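## Task

Bring the liquid handler's deck in line with this run sheet. D1: a full 200 uL tip rack with no cover. D2: deep-well block B83 with its seal on. D3: a full 1000 uL tip rack with no cover. D4: sample plate M06 with its lid taken off; that lid goes within LP1's posts, facing up the same way it faced on the plate. D5: one-well reservoir C15, uncovered and empty, its labelled end beside the corner engraved 'A1'. Each position must agree with its row in every respect. Anything placed on a position must lie flat within its locators, with well A1 at the 'A1'-engraved corner. Labware the sheet does not list must finish upright on one of SHELF's shelves, not stacked on other labware, with every plate wearing its own lid and every tip rack wearing a cover. A cover not on a rack must finish lying flat on CP1, directly or on top of other covers there. Moving anything held in a gripper above a reservoir's troughs or wells, or above the wells of a plate not squarely lidded, fails the job; only a plate's lid is exempt. A tip rack with tips must never tilt far enough to spill them. Finish by pressing READY until it lights. If nothing needs changing, just press READY, leaving all labware as found.

## Robot and tools

Robot: a LinearBot, an omnidirectional base with a ~1.7 m column. A carriage rides the column (lift_m) and holds two identical six-joint arms, left and right, each with a two-finger gripper. Arm bases sit about 0.57 m + lift_m above the floor; carriage parts hang ~0.15 m lower. A hand reaches ~0.78 m from its shoulder but only ~0.38 m below the arm base. Parked arm: joints 1-6 = 0, 0.05, 0.05, 1.45, 0, 0. Cameras: carriage_camera (fixed, forward, ~20 deg down), left_wrist_camera and right_wrist_camera (looking past the fingertips). Images are 896x504.

Scene layout: D1-D5 deck positions side by side on the lab table, D1 at the left when facing the handler. LP1 (lid park), CP1 (cover park), RG (spare nest for regripping) and READY (a key on a box) are on the lab table; SHELF is across the room on a bench. Well A1 is at the labelled short end of each item; the ID label on a lid or seal says nothing about A1. Tip racks are labelled 200 or 1000.

Frames: base frame has its origin on the floor under the base centre, x forward, y left, z up, metres. left_hand and right_hand are reported in it (the point between the finger pads), with quat_wxyz; the hand's z runs along the fingers, y is the opening direction. base_odometry is relative to the base's start pose, counts wheel turns only (slip counts as travel), heading in rad, left positive, -3.142 to 3.142.

Tool move: every argument except cameras forms one action; all its motions start together.
- base: an offset from where the base last reported itself, exactly one key: translate_m (metres, forward +, -2 to 2), strafe_m (metres, left +, -2 to 2) or rotate_rad (radians, counter-clockwise +, -6.3 to 6.3).
- joints: one object holding absolute targets for both arms and the lift, keyed by name. lift_m 0 to 1 m. For each arm (left_/right_ prefix): joint1_rad -2.617 to 3.054 (yaw about vertical, 0 forward, + left); joint2_rad 0 to 3.141 (shoulder: 0 upper arm back level, 1.57 up, 3.14 forward level); joint3_rad 0 to 3.141 (elbow, 0 folded, 3.14 straight); joint4_rad -1.57 to 1.57 (wrist pitch, + lifts fingertips); joint5_rad -1.57 to 1.57 (wrist yaw, + swings fingertips RIGHT); joint6_rad -2.094 to 2.094 (roll, + clockwise seen from forearm); gripper_m 0 to 0.093 m pad gap. Omitted joints keep pursuing old targets.
- speeds: per-action caps: translate_m/strafe_m 0.02-0.5 m/s, rotate_rad 0.05-1.57 rad/s, lift_m 0.08-0.25 m/s (max is default).
- min_time_s: 0.1-8 s, minimum duration for arm and gripper motions; gives straighter paths.
- cameras: list of camera names, or all; [] for none.
Actions last at most 15 s; base moves time out at 14 s. Unknown keys make a call invalid; out-of-range values are refused, and a refusal or a stop cancels later move, wait and finished_scene calls in that reply.

wait: seconds 0 to 10, robot holds its commands. zoom_image: camera plus region [x0, y0, x1, y1] in pixels, at most 504x504, of that camera's latest image. read_manual: licence texts only. finished_scene: scene = current scene number; irreversible.

Results: move says done or the worst status. base_status/joint_status words: done (base: wheels turned the commanded amount, even if slipping), off_target (resting short, may still push), contact_stop and time_out (target dropped, holds in place), not_followed (arm targets withheld by the self-collision check), limit_stop_at_motor_heat (resend target). on_its_own lists uncommanded behaviour; held at gives a target, not a reading. motor_effort is percent of max, peak in brackets; a falling lift effort while descending means a hand is resting on something. Joint torques wrap at ±28 N m for joints 1-3. Gripper on a hard part reads up to ~0.005 m below its width; closed on nothing, 0.000-0.002. Release by commanding a gap well above the reading. MOTOR HOT warns at 75 °C; at 100 °C an OVER-TEMPERATURE FAULT drops that arm for 30-60 s. The pictures line gives image order.

Cautions: hand readings run high, more at long reach; ~1 kg makes a level hand sag 7-25 cm. Fast arm moves of 0.1 m or more can veer ~2 cm. Arms have no contact stop and keep pushing. Stretched or loaded arms heat even while you think; park them. Never let the arms collide or press on each other. To free withheld arms, send one arm its readings with joint 1 turned away, then the other. The robot tips easily with a high carriage, extended or loaded arms, pushing, or abrupt stops; about 1.5 kg per hand with both arms forward can topple it. Never reverse under a table edge. If a drive stalls against something, back off ~0.2 m. Press READY by pushing horizontally into its box until lit, without tilting the robot. Avoid drops, releasing moving items, slams and hard shoves; loose objects may occasionally get nudged.

Each tool is called after "Request:" as name(argument=value, ...) on one line, values as JSON.

## Session

I'll start by looking at the scene.

Request:
move()

Scene clock: 0.00 s.
Joint torques (N m): no reading
base_odometry: x=+0.000 y=+0.000 heading=+0.000
base_status: not commanded
joint_positions: lift_m=+0.300 left_joint1_rad=+0.005 left_joint2_rad=+0.065 left_joint3_rad=+0.054 left_joint4_rad=+1.461 left_joint5_rad=-0.049 left_joint6_rad=+0.005 left_gripper_m=+0.09396 right_joint1_rad=-0.017 right_joint2_rad=+0.032 right_joint3_rad=+0.044 right_joint4_rad=+1.414 right_joint5_rad=-0.029 right_joint6_rad=+0.037 right_gripper_m=+0.09396
joint_status: not commanded
motor_effort: lift_m=+34 drive_wheels=-1
left_hand: x=+0.2636 y=+0.3192 z=+1.2897 quat_wxyz=(+0.998, -0.024, +0.060, +0.006) (m; base frame)
right_hand: x=+0.2681 y=-0.3062 z=+1.2859 quat_wxyz=(+0.997, -0.013, +0.073, +0.011) (m; base frame)
pictures: carriage_camera, left_wrist_camera, right_wrist_camera

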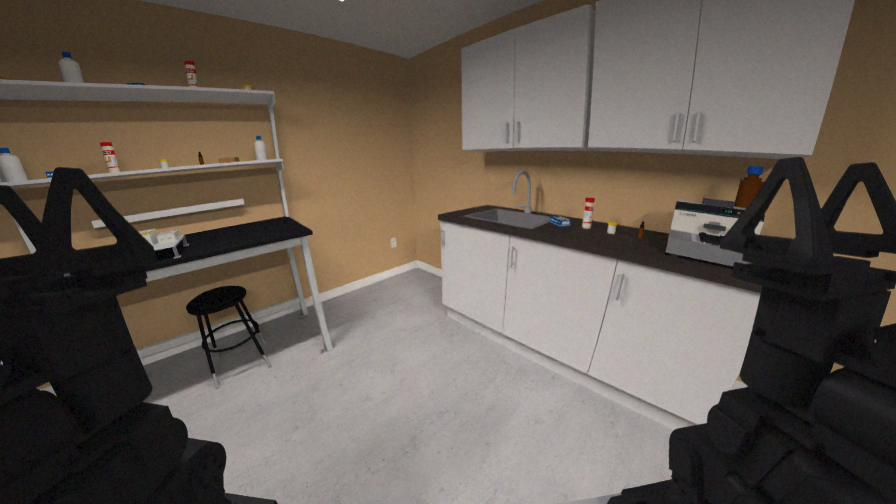

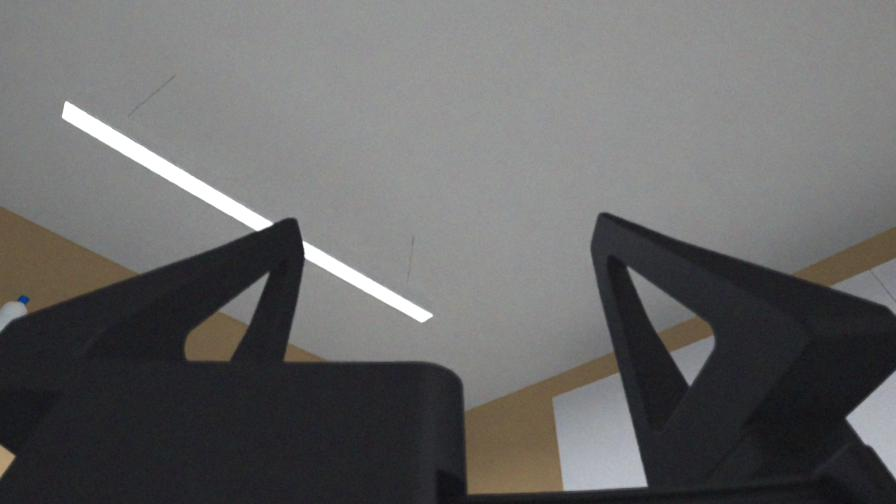

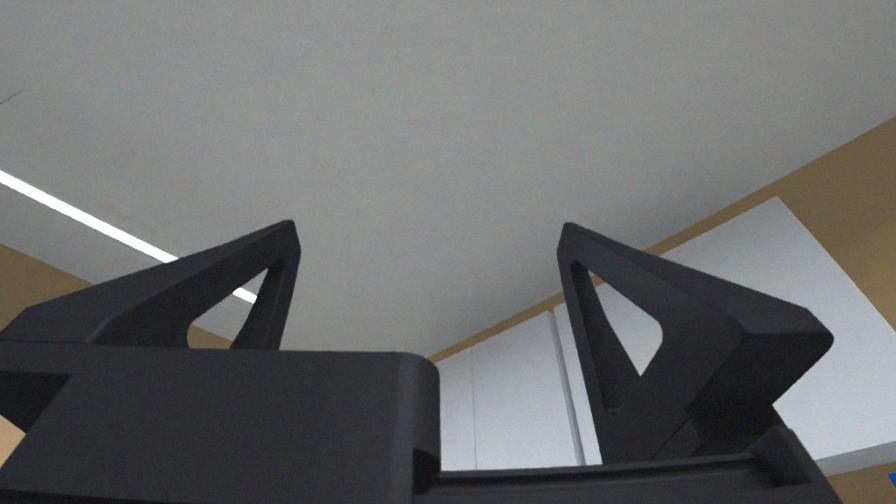

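Request:
move(base={"rotate_rad": 0.8}, cameras=["carriage_camera"])

Request:
move(base={"rotate_rad": 1.2}, cameras=["carriage_camera"])

Request:
move(base={"rotate_rad": 1.2}, cameras=["carriage_camera"])

Request:
move(base={"rotate_rad": 1.2}, cameras=["carriage_camera"])

Scene clock: 5.60 s.
Joint torques (N m): left_arm=[-0.03 3.51 6.41 -0.3 0.06 -0.03] | right_arm=[-0.08 4.44 7.46 -0.11 -0.05 0.12]
move: done
base_odometry: x=+0.000 y=+0.000 heading=+0.800
base_status: done
joint_positions: lift_m=+0.300 left_joint1_rad=+0.005 left_joint2_rad=+0.065 left_joint3_rad=+0.054 left_joint4_rad=+1.461 left_joint5_rad=-0.049 left_joint6_rad=+0.005 left_gripper_m=+0.09396 right_joint1_rad=-0.017 right_joint2_rad=+0.032 right_joint3_rad=+0.044 right_joint4_rad=+1.414 right_joint5_rad=-0.029 right_joint6_rad=+0.037 right_gripper_m=+0.09396
joint_status: not commanded
motor_effort: lift_m=+31(37) drive_wheels=+1(11)
left_hand: x=+0.2636 y=+0.3192 z=+1.2897 quat_wxyz=(+0.998, -0.024, +0.060, +0.006) (m; base frame)
right_hand: x=+0.2681 y=-0.3062 z=+1.2859 quat_wxyz=(+0.997, -0.013, +0.073, +0.011) (m; base frame)
pictures: carriage_camera

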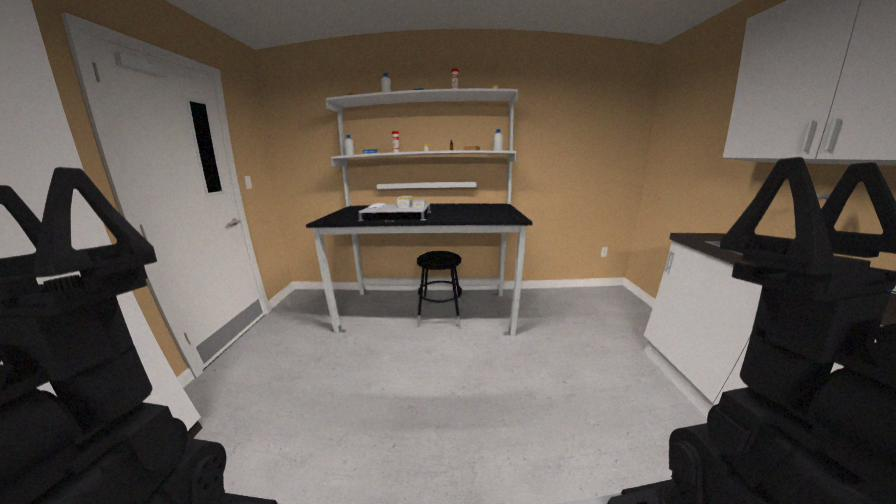

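Scene clock: 8.33 s.
Joint torques (N m): left_arm=[-0.08 3.47 6.42 -0.31 0.07 -0.03] | right_arm=[-0.08 4.45 7.46 -0.1 -0.04 0.12]
move: done
base_odometry: x=+0.000 y=+0.000 heading=+1.999
base_status: done
joint_positions: lift_m=+0.300 left_joint1_rad=+0.005 left_joint2_rad=+0.065 left_joint3_rad=+0.054 left_joint4_rad=+1.461 left_joint5_rad=-0.049 left_joint6_rad=+0.005 left_gripper_m=+0.09397 right_joint1_rad=-0.017 right_joint2_rad=+0.032 right_joint3_rad=+0.044 right_joint4_rad=+1.413 right_joint5_rad=-0.029 right_joint6_rad=+0.037 right_gripper_m=+0.09397
joint_status: not commanded
motor_effort: lift_m=+32(38) drive_wheels=+1(9)
left_hand: x=+0.2636 y=+0.3192 z=+1.2897 quat_wxyz=(+0.998, -0.024, +0.060, +0.006) (m; base frame)
right_hand: x=+0.2682 y=-0.3062 z=+1.2858 quat_wxyz=(+0.997, -0.013, +0.073, +0.011) (m; base frame)
pictures: carriage_camera

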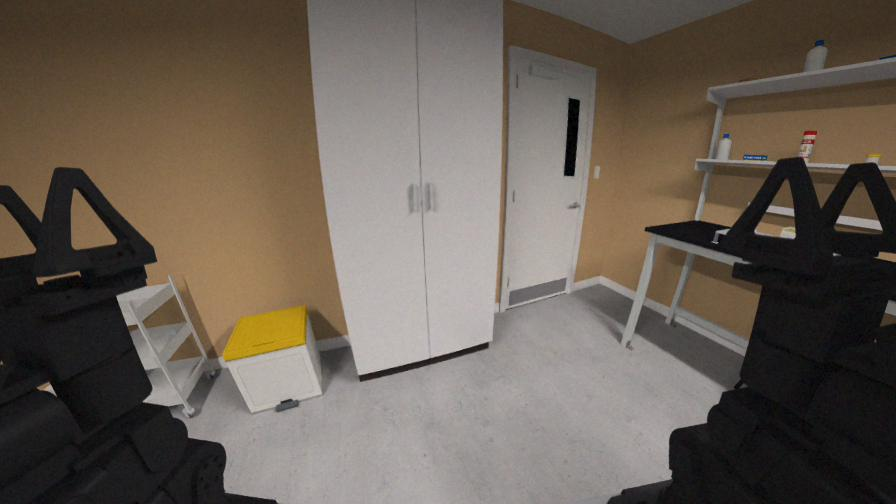

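Scene clock: 11.07 s.
Joint torques (N m): left_arm=[-0.02 3.48 6.42 -0.31 0.06 -0.03] | right_arm=[-0.08 4.44 7.46 -0.1 -0.05 0.12]
move: done
base_odometry: x=+0.000 y=+0.000 heading=-3.084
base_status: done
joint_positions: lift_m=+0.300 left_joint1_rad=+0.005 left_joint2_rad=+0.065 left_joint3_rad=+0.054 left_joint4_rad=+1.461 left_joint5_rad=-0.049 left_joint6_rad=+0.005 left_gripper_m=+0.09397 right_joint1_rad=-0.017 right_joint2_rad=+0.032 right_joint3_rad=+0.044 right_joint4_rad=+1.413 right_joint5_rad=-0.029 right_joint6_rad=+0.037 right_gripper_m=+0.09397
joint_status: not commanded
motor_effort: lift_m=+30(38) drive_wheels=-1(9)
left_hand: x=+0.2636 y=+0.3192 z=+1.2897 quat_wxyz=(+0.998, -0.024, +0.060, +0.006) (m; base frame)
right_hand: x=+0.2683 y=-0.3062 z=+1.2858 quat_wxyz=(+0.997, -0.013, +0.073, +0.011) (m; base frame)
pictures: carriage_camera

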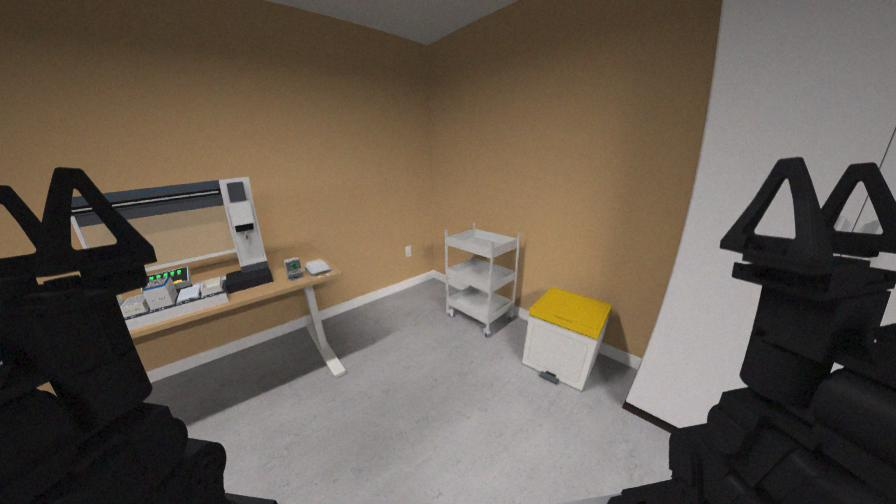

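Scene clock: 13.80 s.
Joint torques (N m): left_arm=[-0.05 3.48 6.38 -0.31 0.08 -0.03] | right_arm=[-0.08 4.42 7.45 -0.1 -0.05 0.12]
move: done
base_odometry: x=+0.000 y=+0.000 heading=-1.884
base_status: done
joint_positions: lift_m=+0.300 left_joint1_rad=+0.005 left_joint2_rad=+0.065 left_joint3_rad=+0.054 left_joint4_rad=+1.461 left_joint5_rad=-0.049 left_joint6_rad=+0.005 left_gripper_m=+0.09398 right_joint1_rad=-0.017 right_joint2_rad=+0.032 right_joint3_rad=+0.044 right_joint4_rad=+1.413 right_joint5_rad=-0.029 right_joint6_rad=+0.037 right_gripper_m=+0.09398
joint_status: not commanded
motor_effort: lift_m=+35(37) drive_wheels=+1(10)
left_hand: x=+0.2636 y=+0.3192 z=+1.2897 quat_wxyz=(+0.998, -0.024, +0.060, +0.006) (m; base frame)
right_hand: x=+0.2684 y=-0.3062 z=+1.2858 quat_wxyz=(+0.997, -0.013, +0.074, +0.011) (m; base frame)
pictures: carriage_camera

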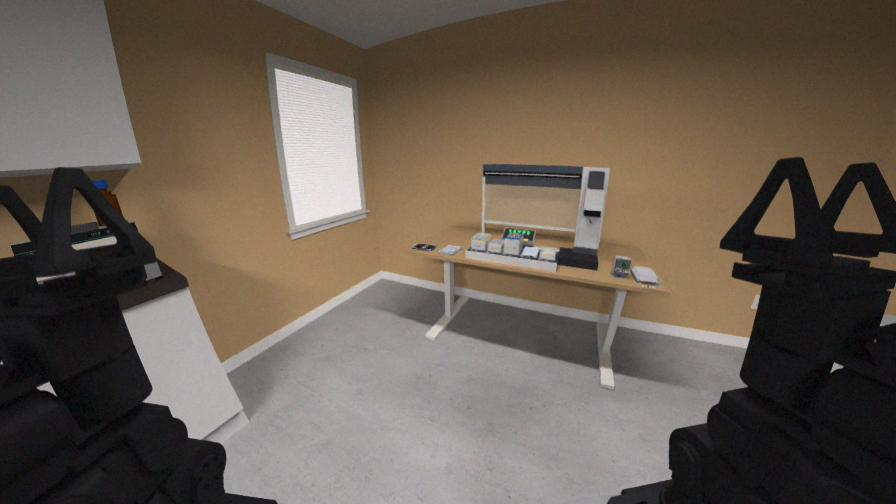

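Request:
zoom_image(camera="carriage_camera", region=[400, 150, 680, 310])

Scaled by 1.800.

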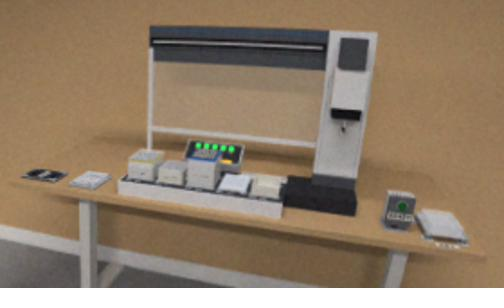

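Request:
move(base={"rotate_rad": -0.46}, cameras=["carriage_camera"])

Scene clock: 83.50 s.
Joint torques (N m): left_arm=[-0.05 3.48 6.41 -0.31 0.06 -0.03] | right_arm=[-0.08 4.44 7.46 -0.1 -0.04 0.12]
move: done
base_odometry: x=+0.000 y=+0.000 heading=-2.343
base_status: done
joint_positions: lift_m=+0.300 left_joint1_rad=+0.005 left_joint2_rad=+0.065 left_joint3_rad=+0.054 left_joint4_rad=+1.461 left_joint5_rad=-0.049 left_joint6_rad=+0.005 left_gripper_m=+0.09398 right_joint1_rad=-0.017 right_joint2_rad=+0.032 right_joint3_rad=+0.044 right_joint4_rad=+1.413 right_joint5_rad=-0.029 right_joint6_rad=+0.037 right_gripper_m=+0.09398
joint_status: not commanded
motor_effort: lift_m=+33(36) drive_wheels=-8(10)
left_hand: x=+0.2636 y=+0.3192 z=+1.2897 quat_wxyz=(+0.998, -0.024, +0.060, +0.006) (m; base frame)
right_hand: x=+0.2684 y=-0.3062 z=+1.2858 quat_wxyz=(+0.997, -0.013, +0.074, +0.011) (m; base frame)
pictures: carriage_camera

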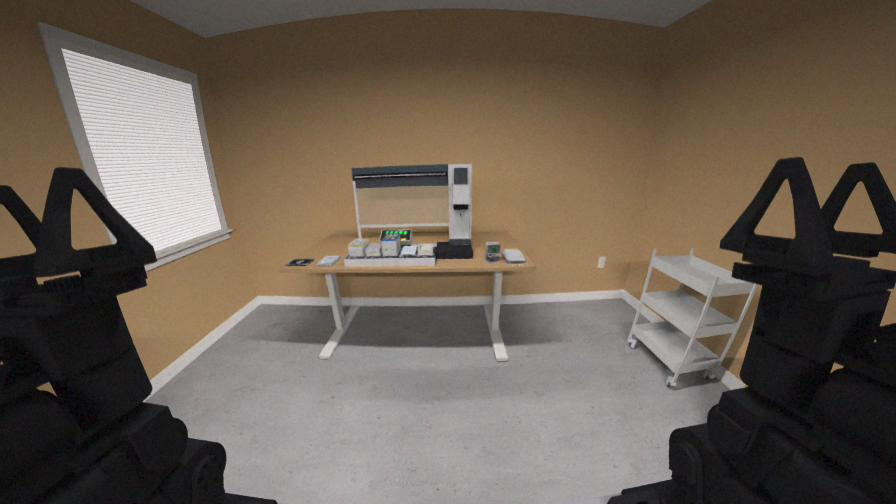

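Request:
zoom_image(camera="carriage_camera", region=[270, 150, 550, 290])

Request:
move(base={"translate_m": 0.7}, cameras=["carriage_camera"])

Scaled by 1.800.

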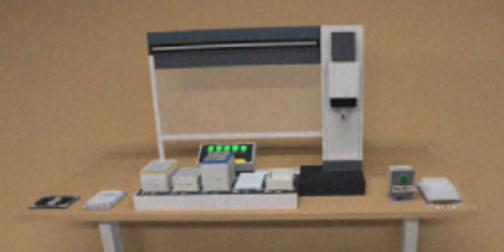

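Scene clock: 90.07 s.
Joint torques (N m): left_arm=[-0.06 3.45 6.41 -0.31 0.06 -0.03] | right_arm=[-0.08 4.45 7.47 -0.1 -0.05 0.12]
move: done
base_odometry: x=-0.488 y=-0.502 heading=-2.343
base_status: done
joint_positions: lift_m=+0.300 left_joint1_rad=+0.005 left_joint2_rad=+0.065 left_joint3_rad=+0.054 left_joint4_rad=+1.461 left_joint5_rad=-0.049 left_joint6_rad=+0.005 left_gripper_m=+0.09398 right_joint1_rad=-0.017 right_joint2_rad=+0.032 right_joint3_rad=+0.044 right_joint4_rad=+1.412 right_joint5_rad=-0.029 right_joint6_rad=+0.037 right_gripper_m=+0.09398
joint_status: not commanded
motor_effort: lift_m=+33(37) drive_wheels=-4(12)
left_hand: x=+0.2636 y=+0.3192 z=+1.2897 quat_wxyz=(+0.998, -0.024, +0.060, +0.006) (m; base frame)
right_hand: x=+0.2685 y=-0.3062 z=+1.2858 quat_wxyz=(+0.997, -0.013, +0.074, +0.011) (m; base frame)
pictures: carriage_camera

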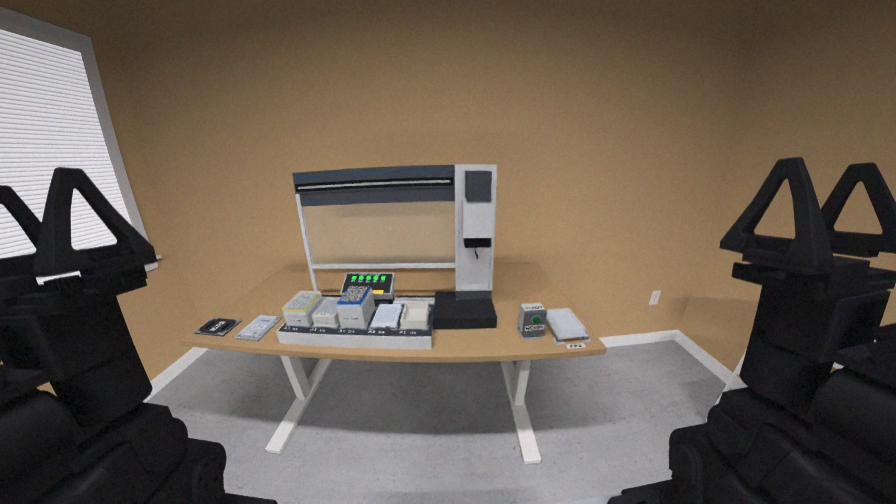

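Request:
zoom_image(camera="carriage_camera", region=[180, 260, 450, 360])

Request:
zoom_image(camera="carriage_camera", region=[420, 260, 620, 360])

Scaled by 1.867.

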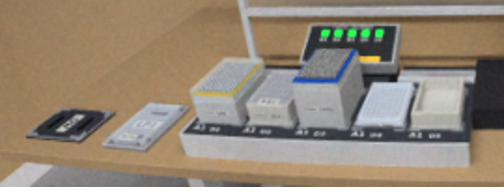

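Scaled by 2.520.

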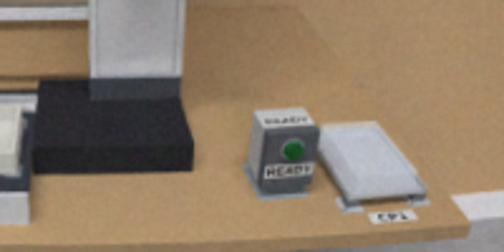

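Request:
move(base={"strafe_m": 0.25}, joints={"lift_m": 0.6}, cameras=["carriage_camera"])

Request:
move(base={"translate_m": 0.25}, cameras=["carriage_camera"])

Scene clock: 104.50 s.
Joint torques (N m): left_arm=[-0.02 3.48 6.42 -0.3 0.07 -0.03] | right_arm=[-0.03 4.44 7.45 -0.09 -0.04 0.12]
move: done
base_odometry: x=-0.309 y=-0.676 heading=-2.343
base_status: done
joint_positions: lift_m=+0.600 left_joint1_rad=+0.005 left_joint2_rad=+0.065 left_joint3_rad=+0.054 left_joint4_rad=+1.461 left_joint5_rad=-0.049 left_joint6_rad=+0.005 left_gripper_m=+0.09398 right_joint1_rad=-0.017 right_joint2_rad=+0.032 right_joint3_rad=+0.044 right_joint4_rad=+1.412 right_joint5_rad=-0.029 right_joint6_rad=+0.037 right_gripper_m=+0.09398
joint_status: all done
motor_effort: lift_m=+36(44) drive_wheels=+0(8)
left_hand: x=+0.2636 y=+0.3192 z=+1.5896 quat_wxyz=(+0.998, -0.024, +0.060, +0.006) (m; base frame)
right_hand: x=+0.2685 y=-0.3061 z=+1.5857 quat_wxyz=(+0.997, -0.013, +0.074, +0.011) (m; base frame)
pictures: carriage_camera
camera_calibration:
carriage_camera: T_world_to_cam=[[-0.0149295, -0.999707, -0.0190761, 0.0304812], [-0.307061, 0.0227403, -0.951418, 1.53148], [0.951573, -0.00834669, -0.307311, 0.364376], [0, 0, 0, 1]] pos_world=[0.123983, -0.00131271, 1.56964]

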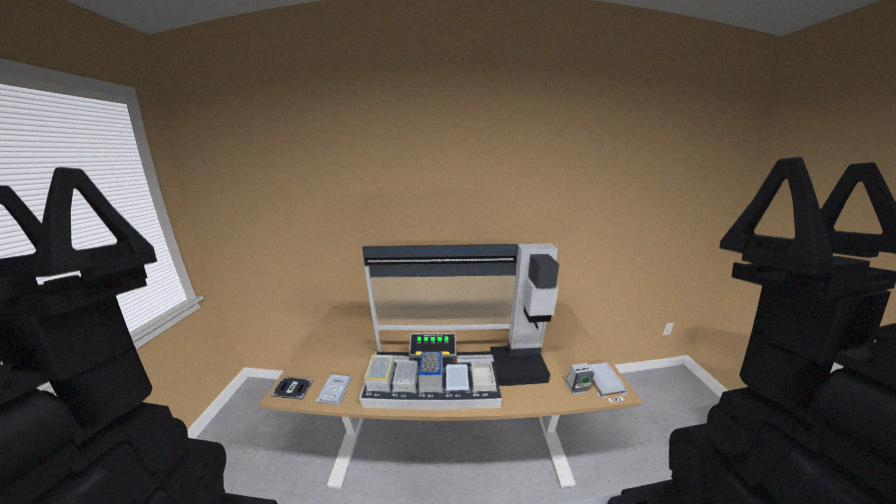

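Scene clock: 106.90 s.
Joint torques (N m): left_arm=[-0.01 3.48 6.41 -0.32 0.06 -0.04] | right_arm=[-0.08 4.41 7.49 -0.1 -0.04 0.12]
move: done
base_odometry: x=-0.483 y=-0.856 heading=-2.343
base_status: done
joint_positions: lift_m=+0.600 left_joint1_rad=+0.005 left_joint2_rad=+0.065 left_joint3_rad=+0.054 left_joint4_rad=+1.460 left_joint5_rad=-0.049 left_joint6_rad=+0.005 left_gripper_m=+0.09398 right_joint1_rad=-0.017 right_joint2_rad=+0.032 right_joint3_rad=+0.044 right_joint4_rad=+1.411 right_joint5_rad=-0.029 right_joint6_rad=+0.037 right_gripper_m=+0.09398
joint_status: not commanded
motor_effort: lift_m=+32(39) drive_wheels=+0(10)
left_hand: x=+0.2637 y=+0.3192 z=+1.5896 quat_wxyz=(+0.998, -0.024, +0.060, +0.006) (m; base frame)
right_hand: x=+0.2688 y=-0.3061 z=+1.5856 quat_wxyz=(+0.997, -0.013, +0.074, +0.011) (m; base frame)
pictures: carriage_camera
camera_calibration:
carriage_camera: T_world_to_cam=[[-0.0149295, -0.999707, -0.0190761, 0.0304812], [-0.307061, 0.0227403, -0.951418, 1.53148], [0.951573, -0.00834669, -0.307311, 0.364376], [0, 0, 0, 1]] pos_world=[0.123983, -0.00131271, 1.56964]

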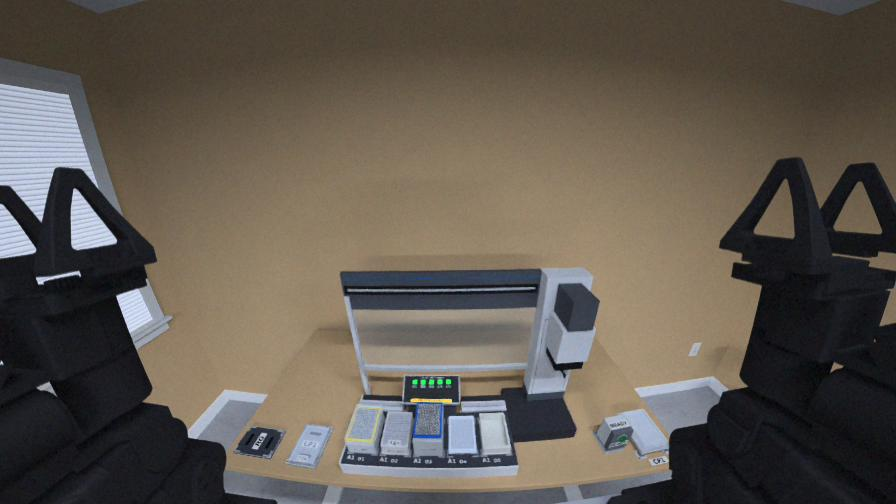

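Request:
zoom_image(camera="carriage_camera", region=[330, 370, 530, 480])

Request:
zoom_image(camera="carriage_camera", region=[220, 410, 350, 480])

Request:
zoom_image(camera="carriage_camera", region=[560, 390, 690, 480])

Scaled by 2.520.

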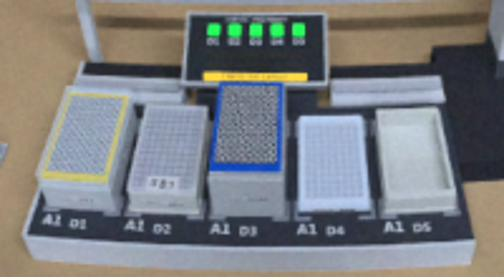

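Scaled by 3.877.

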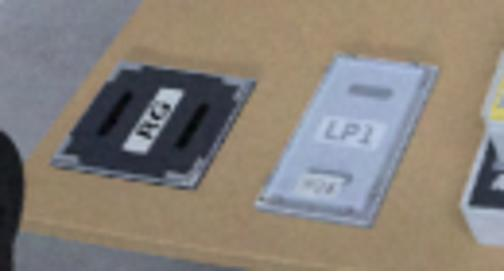

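Scaled by 3.877.

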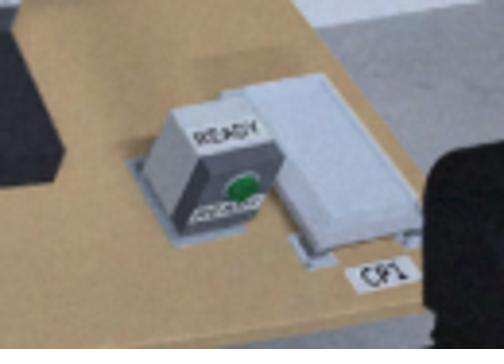

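Request:
move(base={"translate_m": 0.15}, joints={"lift_m": 0.4}, cameras=["carriage_camera"])

Request:
zoom_image(camera="carriage_camera", region=[330, 320, 550, 470])

Scene clock: 121.03 s.
Joint torques (N m): left_arm=[-0.03 3.47 6.39 -0.31 0.06 -0.03] | right_arm=[-0.08 4.44 7.46 -0.03 -0.04 0.12]
move: done
base_odometry: x=-0.588 y=-0.963 heading=-2.342
base_status: done
joint_positions: lift_m=+0.400 left_joint1_rad=+0.005 left_joint2_rad=+0.065 left_joint3_rad=+0.054 left_joint4_rad=+1.461 left_joint5_rad=-0.049 left_joint6_rad=+0.005 left_gripper_m=+0.09398 right_joint1_rad=-0.017 right_joint2_rad=+0.032 right_joint3_rad=+0.044 right_joint4_rad=+1.410 right_joint5_rad=-0.029 right_joint6_rad=+0.037 right_gripper_m=+0.09398
joint_status: all done
motor_effort: lift_m=+29(34) drive_wheels=-4(12)
left_hand: x=+0.2636 y=+0.3192 z=+1.3900 quat_wxyz=(+0.998, -0.024, +0.060, +0.006) (m; base frame)
right_hand: x=+0.2690 y=-0.3061 z=+1.3860 quat_wxyz=(+0.997, -0.013, +0.075, +0.011) (m; base frame)
pictures: carriage_camera
camera_calibration:
carriage_camera: T_world_to_cam=[[-0.0149295, -0.999707, -0.0190761, 0.0266731], [-0.307061, 0.0227403, -0.951418, 1.34155], [0.951573, -0.00834669, -0.307311, 0.303028], [0, 0, 0, 1]] pos_world=[0.123983, -0.00131271, 1.37001]

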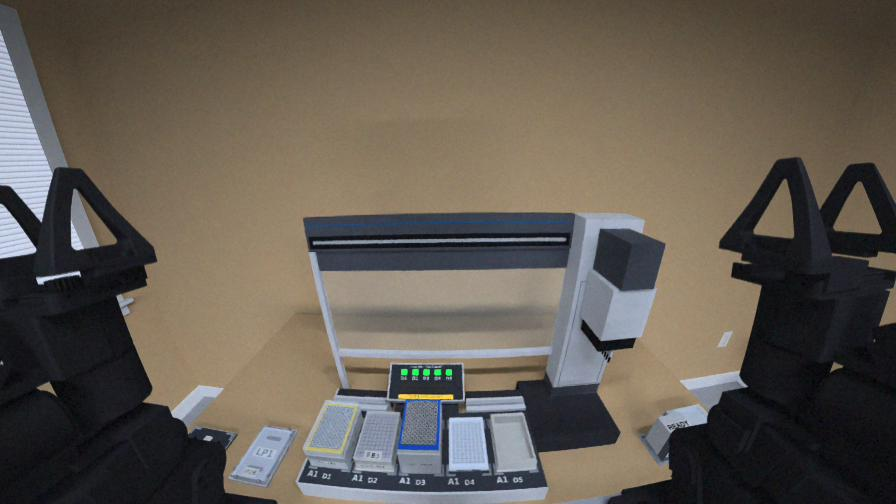

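Scaled by 2.291.

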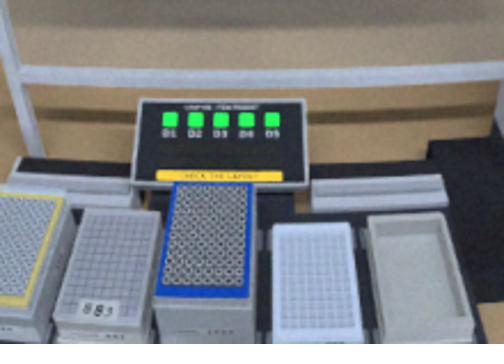

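Request:
zoom_image(camera="carriage_camera", region=[300, 390, 400, 490])

Request:
zoom_image(camera="carriage_camera", region=[390, 390, 470, 490])

Request:
zoom_image(camera="carriage_camera", region=[435, 400, 555, 500])

Request:
zoom_image(camera="carriage_camera", region=[190, 410, 310, 500])

Scaled by 5.040.

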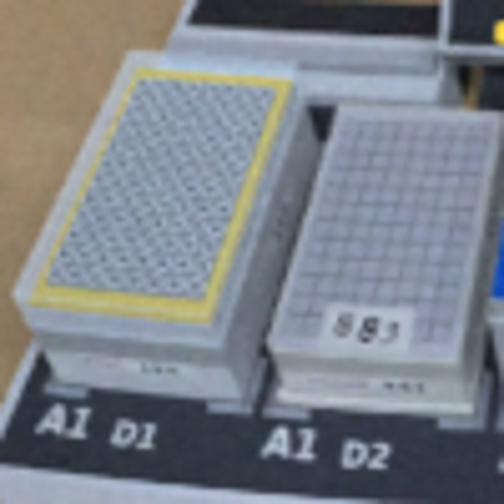

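Scaled by 5.040.

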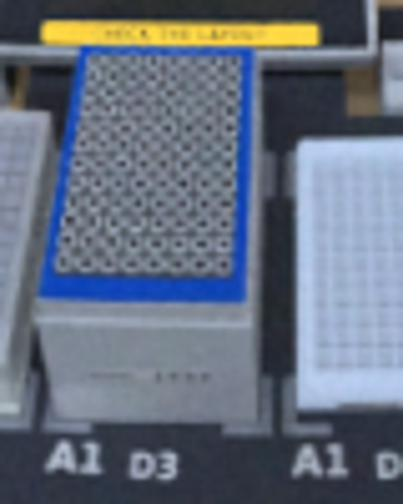

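Scaled by 4.200.

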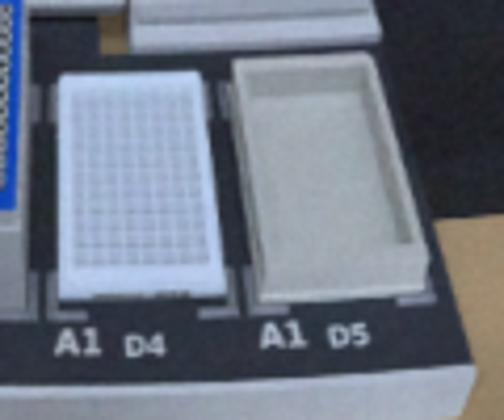

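Scaled by 4.200.

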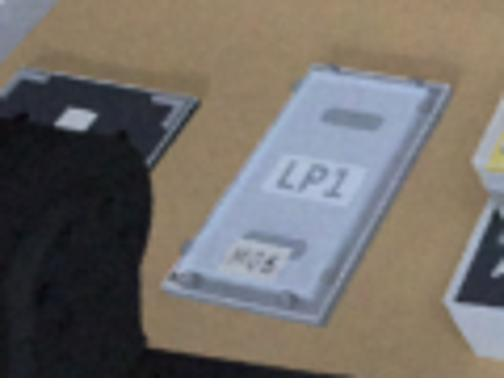

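Request:
move(base={"translate_m": -0.2}, joints={"lift_m": 0.2, "left_joint4_rad": 0.0, "right_joint4_rad": 0.0})

Scene clock: 186.70 s.
Joint torques (N m): left_arm=[0.01 1.57 8.57 1.87 0.03 -0.04] | right_arm=[-0.08 2.35 9.81 1.86 -0.05 0.11]
move: done
base_odometry: x=-0.448 y=-0.820 heading=-2.342
base_status: done
joint_positions: lift_m=+0.200 left_joint1_rad=+0.005 left_joint2_rad=+0.065 left_joint3_rad=+0.054 left_joint4_rad=+0.017 left_joint5_rad=-0.049 left_joint6_rad=+0.005 left_gripper_m=+0.09398 right_joint1_rad=-0.017 right_joint2_rad=+0.032 right_joint3_rad=+0.044 right_joint4_rad=+0.018 right_joint5_rad=-0.029 right_joint6_rad=+0.037 right_gripper_m=+0.09398
joint_status: all done
motor_effort: lift_m=+31(33) drive_wheels=-2(10)
left_hand: x=+0.4798 y=+0.3203 z=+0.9478 quat_wxyz=(+0.709, -0.018, +0.704, +0.021) (m; base frame)
right_hand: x=+0.4782 y=-0.3096 z=+0.9503 quat_wxyz=(+0.717, +0.008, +0.696, +0.018) (m; base frame)
pictures: carriage_camera, left_wrist_camera, right_wrist_camera
camera_calibration:
carriage_camera: T_world_to_cam=[[-0.0149295, -0.999707, -0.0190761, 0.0228578], [-0.307061, 0.0227403, -0.951418, 1.15126], [0.951573, -0.00834669, -0.307311, 0.241565], [0, 0, 0, 1]] pos_world=[0.123983, -0.00131271, 1.17001]
left_wrist_camera: T_world_to_cam=[[0.0386449, -0.999222, -0.00786637, 0.304845], [-0.61475, -0.0175678, -0.788527, 1.04609], [0.787775, 0.0353084, -0.61495, 0.319695], [0, 0, 0, 1]] pos_world=[0.379452, 0.311697, 1.02386]
right_wrist_camera: T_world_to_cam=[[-0.0260159, -0.999639, -0.00672105, -0.295128], [-0.600124, 0.0209947, -0.799632, 1.0515], [0.799484, -0.0167696, -0.600453, 0.309941], [0, 0, 0, 1]] pos_world=[0.375561, -0.3119, 1.02494]

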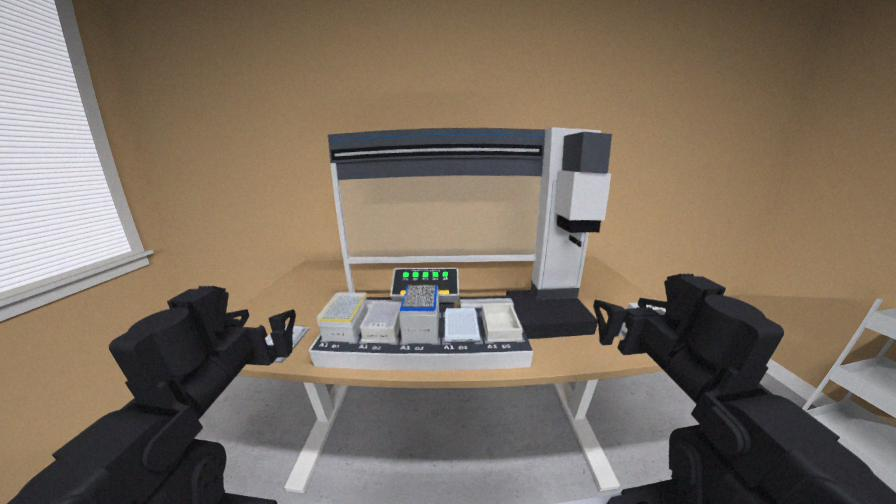

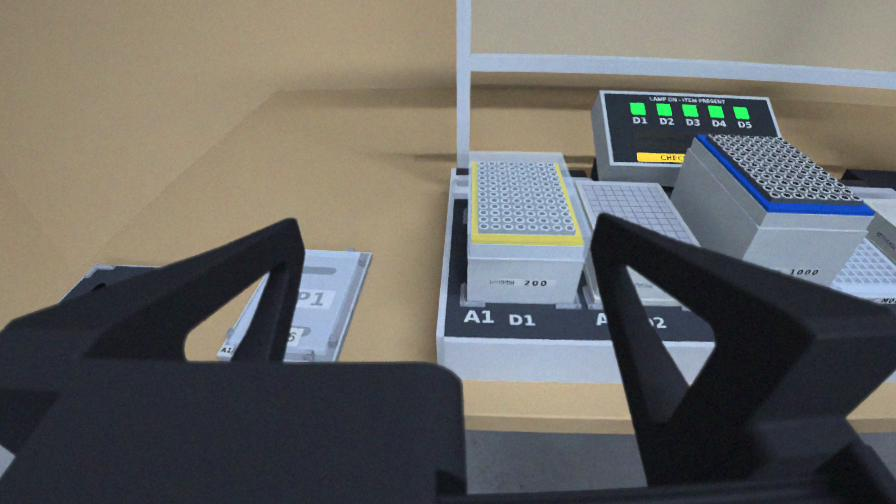

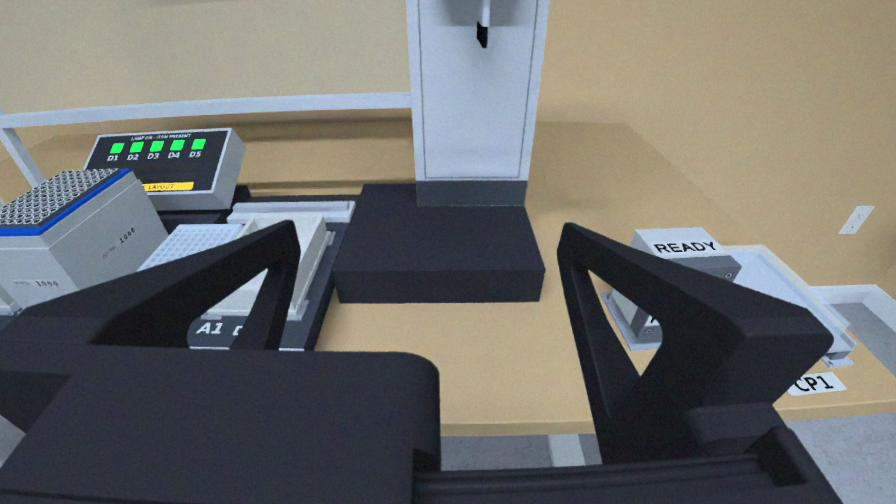

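Request:
zoom_image(camera="left_wrist_camera", region=[430, 130, 630, 350])

Request:
zoom_image(camera="left_wrist_camera", region=[640, 120, 896, 320])

Request:
zoom_image(camera="left_wrist_camera", region=[200, 230, 400, 380])

Scaled by 2.291.

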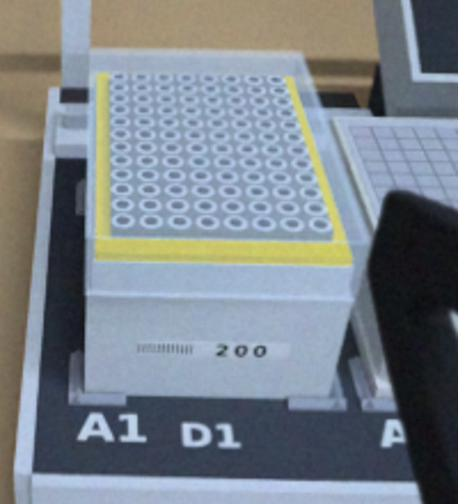

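Scaled by 1.969.

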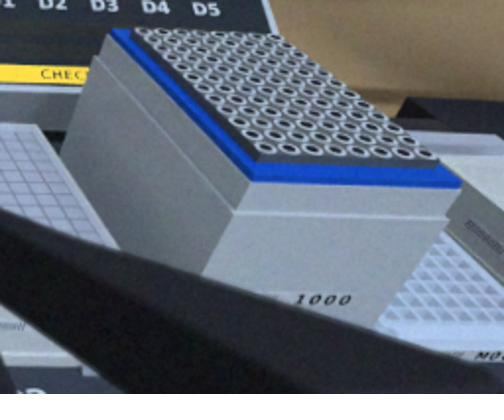

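Scaled by 2.520.

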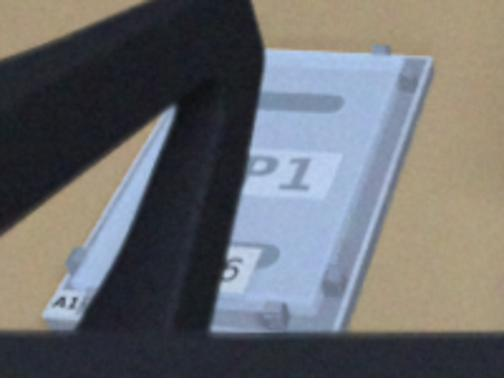

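Request:
move(base={"strafe_m": -0.13}, cameras=["left_wrist_camera", "right_wrist_camera"])

Request:
zoom_image(camera="left_wrist_camera", region=[330, 130, 630, 370])

Request:
zoom_image(camera="right_wrist_camera", region=[550, 180, 850, 400])

Request:
move(base={"strafe_m": -0.2}, cameras=["left_wrist_camera", "right_wrist_camera"])

Request:
zoom_image(camera="left_wrist_camera", region=[330, 130, 630, 370])

Scene clock: 198.10 s.
Joint torques (N m): left_arm=[-0.03 1.57 8.59 1.88 0.03 -0.03] | right_arm=[-0.08 2.35 9.83 1.85 -0.04 0.11]
move: done
base_odometry: x=-0.541 y=-0.729 heading=-2.342
base_status: done
joint_positions: lift_m=+0.200 left_joint1_rad=+0.005 left_joint2_rad=+0.065 left_joint3_rad=+0.054 left_joint4_rad=+0.015 left_joint5_rad=-0.049 left_joint6_rad=+0.005 left_gripper_m=+0.09398 right_joint1_rad=-0.017 right_joint2_rad=+0.032 right_joint3_rad=+0.044 right_joint4_rad=+0.016 right_joint5_rad=-0.029 right_joint6_rad=+0.037 right_gripper_m=+0.09398
joint_status: not commanded
motor_effort: lift_m=+30(34) drive_wheels=-2(9)
left_hand: x=+0.4798 y=+0.3203 z=+0.9472 quat_wxyz=(+0.708, -0.018, +0.705, +0.021) (m; base frame)
right_hand: x=+0.4782 y=-0.3097 z=+0.9498 quat_wxyz=(+0.717, +0.008, +0.697, +0.018) (m; base frame)
pictures: left_wrist_camera, right_wrist_camera
camera_calibration:
left_wrist_camera: T_world_to_cam=[[0.0386268, -0.999222, -0.00794313, 0.304922], [-0.616553, -0.017577, -0.787117, 1.04518], [0.786365, 0.0353012, -0.616752, 0.321732], [0, 0, 0, 1]] pos_world=[0.37963, 0.311698, 1.02353]
right_wrist_camera: T_world_to_cam=[[-0.0264098, -0.999629, -0.00671378, -0.295012], [-0.601639, 0.0212579, -0.798485, 1.05086], [0.798331, -0.0170486, -0.601977, 0.31156], [0, 0, 0, 1]] pos_world=[0.375717, -0.31193, 1.02466]

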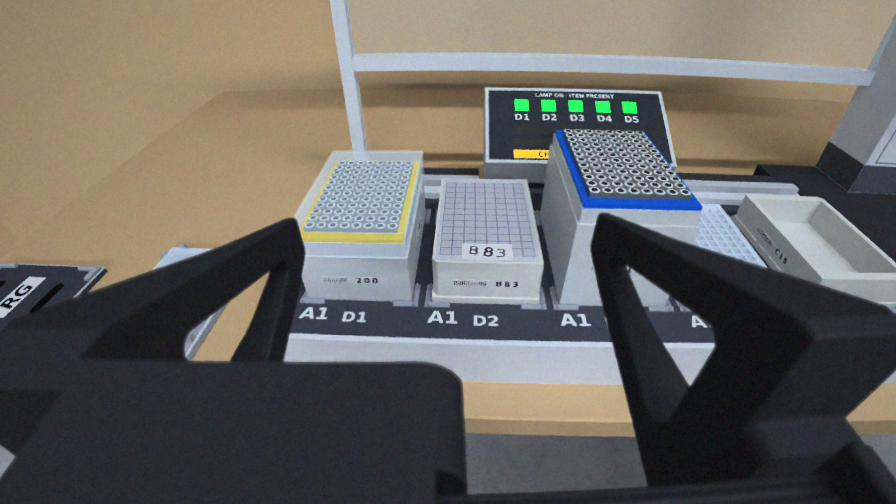

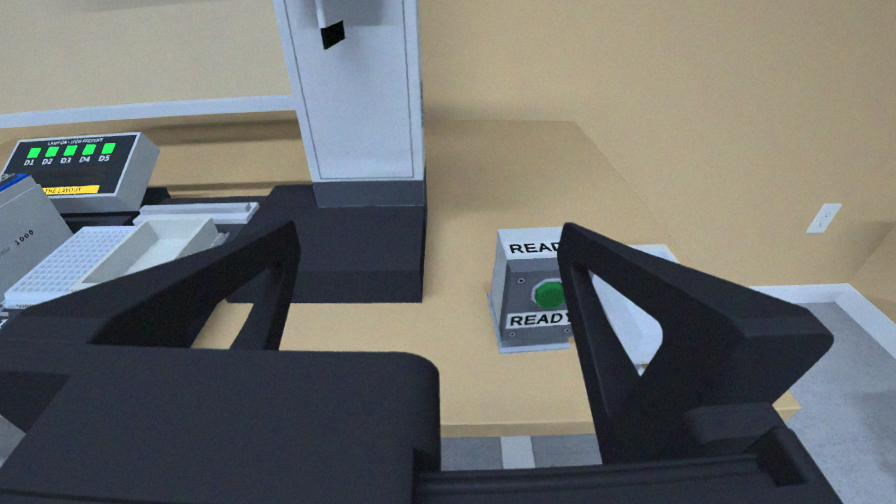

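Scaled by 1.680.

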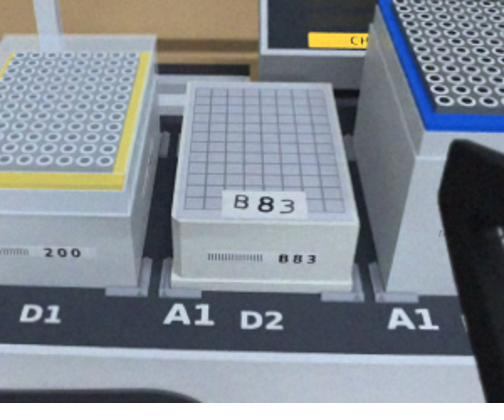

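Scaled by 1.680.

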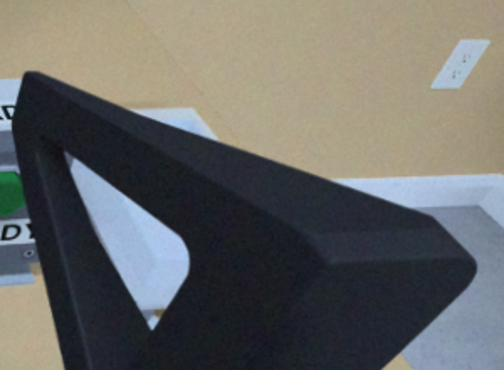

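Scene clock: 200.27 s.
Joint torques (N m): left_arm=[0.01 1.57 8.58 1.89 0.03 -0.05] | right_arm=[-0.06 2.35 9.81 1.86 -0.04 0.11]
move: done
base_odometry: x=-0.684 y=-0.590 heading=-2.343
base_status: done
joint_positions: lift_m=+0.200 left_joint1_rad=+0.005 left_joint2_rad=+0.065 left_joint3_rad=+0.054 left_joint4_rad=+0.014 left_joint5_rad=-0.049 left_joint6_rad=+0.005 left_gripper_m=+0.09398 right_joint1_rad=-0.017 right_joint2_rad=+0.032 right_joint3_rad=+0.044 right_joint4_rad=+0.016 right_joint5_rad=-0.029 right_joint6_rad=+0.037 right_gripper_m=+0.09398
joint_status: not commanded
motor_effort: lift_m=+31(35) drive_wheels=-3(8)
left_hand: x=+0.4798 y=+0.3203 z=+0.9470 quat_wxyz=(+0.708, -0.018, +0.706, +0.021) (m; base frame)
right_hand: x=+0.4782 y=-0.3097 z=+0.9496 quat_wxyz=(+0.717, +0.008, +0.697, +0.018) (m; base frame)
pictures: left_wrist_camera, right_wrist_camera
camera_calibration:
left_wrist_camera: T_world_to_cam=[[0.0386208, -0.999222, -0.00796871, 0.304947], [-0.617153, -0.0175801, -0.786647, 1.04487], [0.785895, 0.0352988, -0.617352, 0.322411], [0, 0, 0, 1]] pos_world=[0.379689, 0.311698, 1.02342]
right_wrist_camera: T_world_to_cam=[[-0.026415, -0.999629, -0.00670627, -0.295018], [-0.602248, 0.021268, -0.798025, 1.05057], [0.797872, -0.017041, -0.602586, 0.312243], [0, 0, 0, 1]] pos_world=[0.37578, -0.311931, 1.02455]

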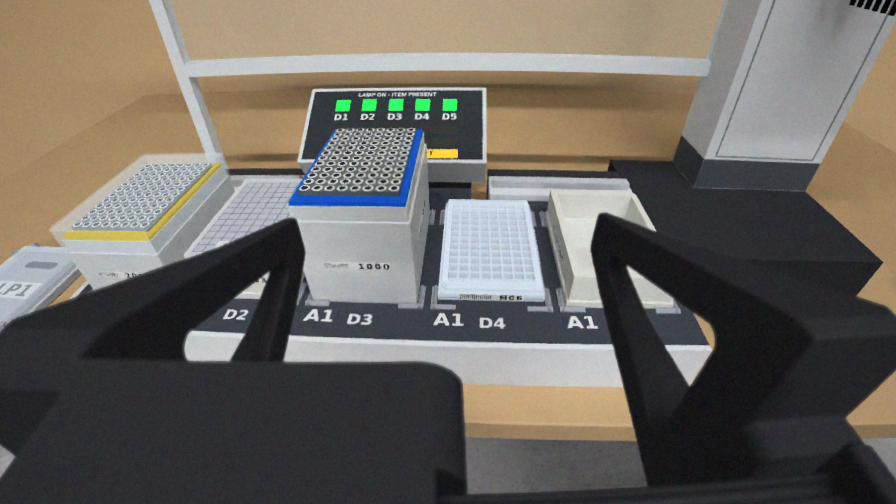

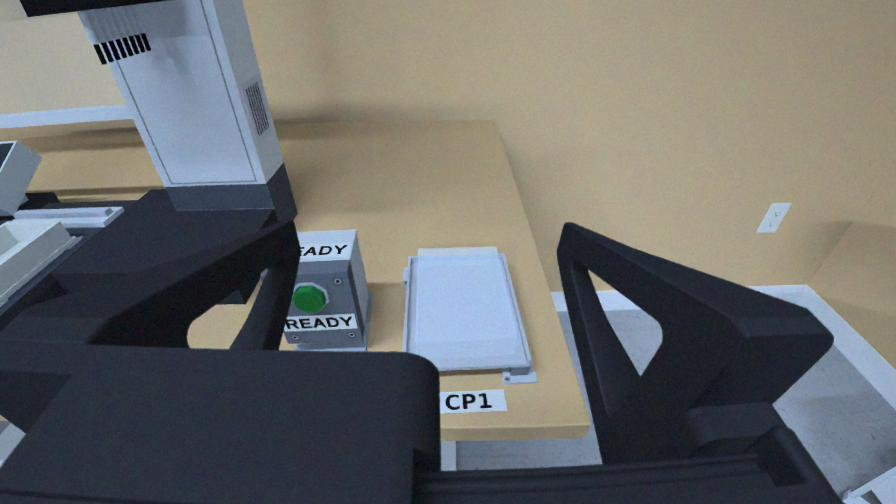

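Scaled by 1.680.

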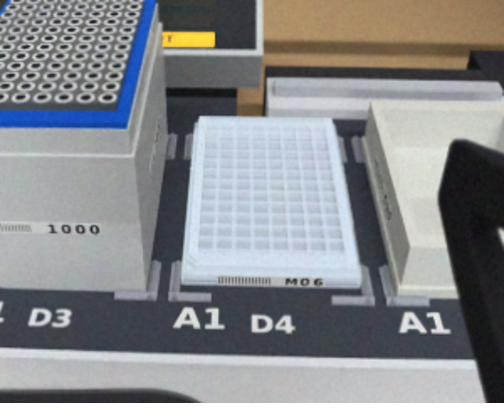

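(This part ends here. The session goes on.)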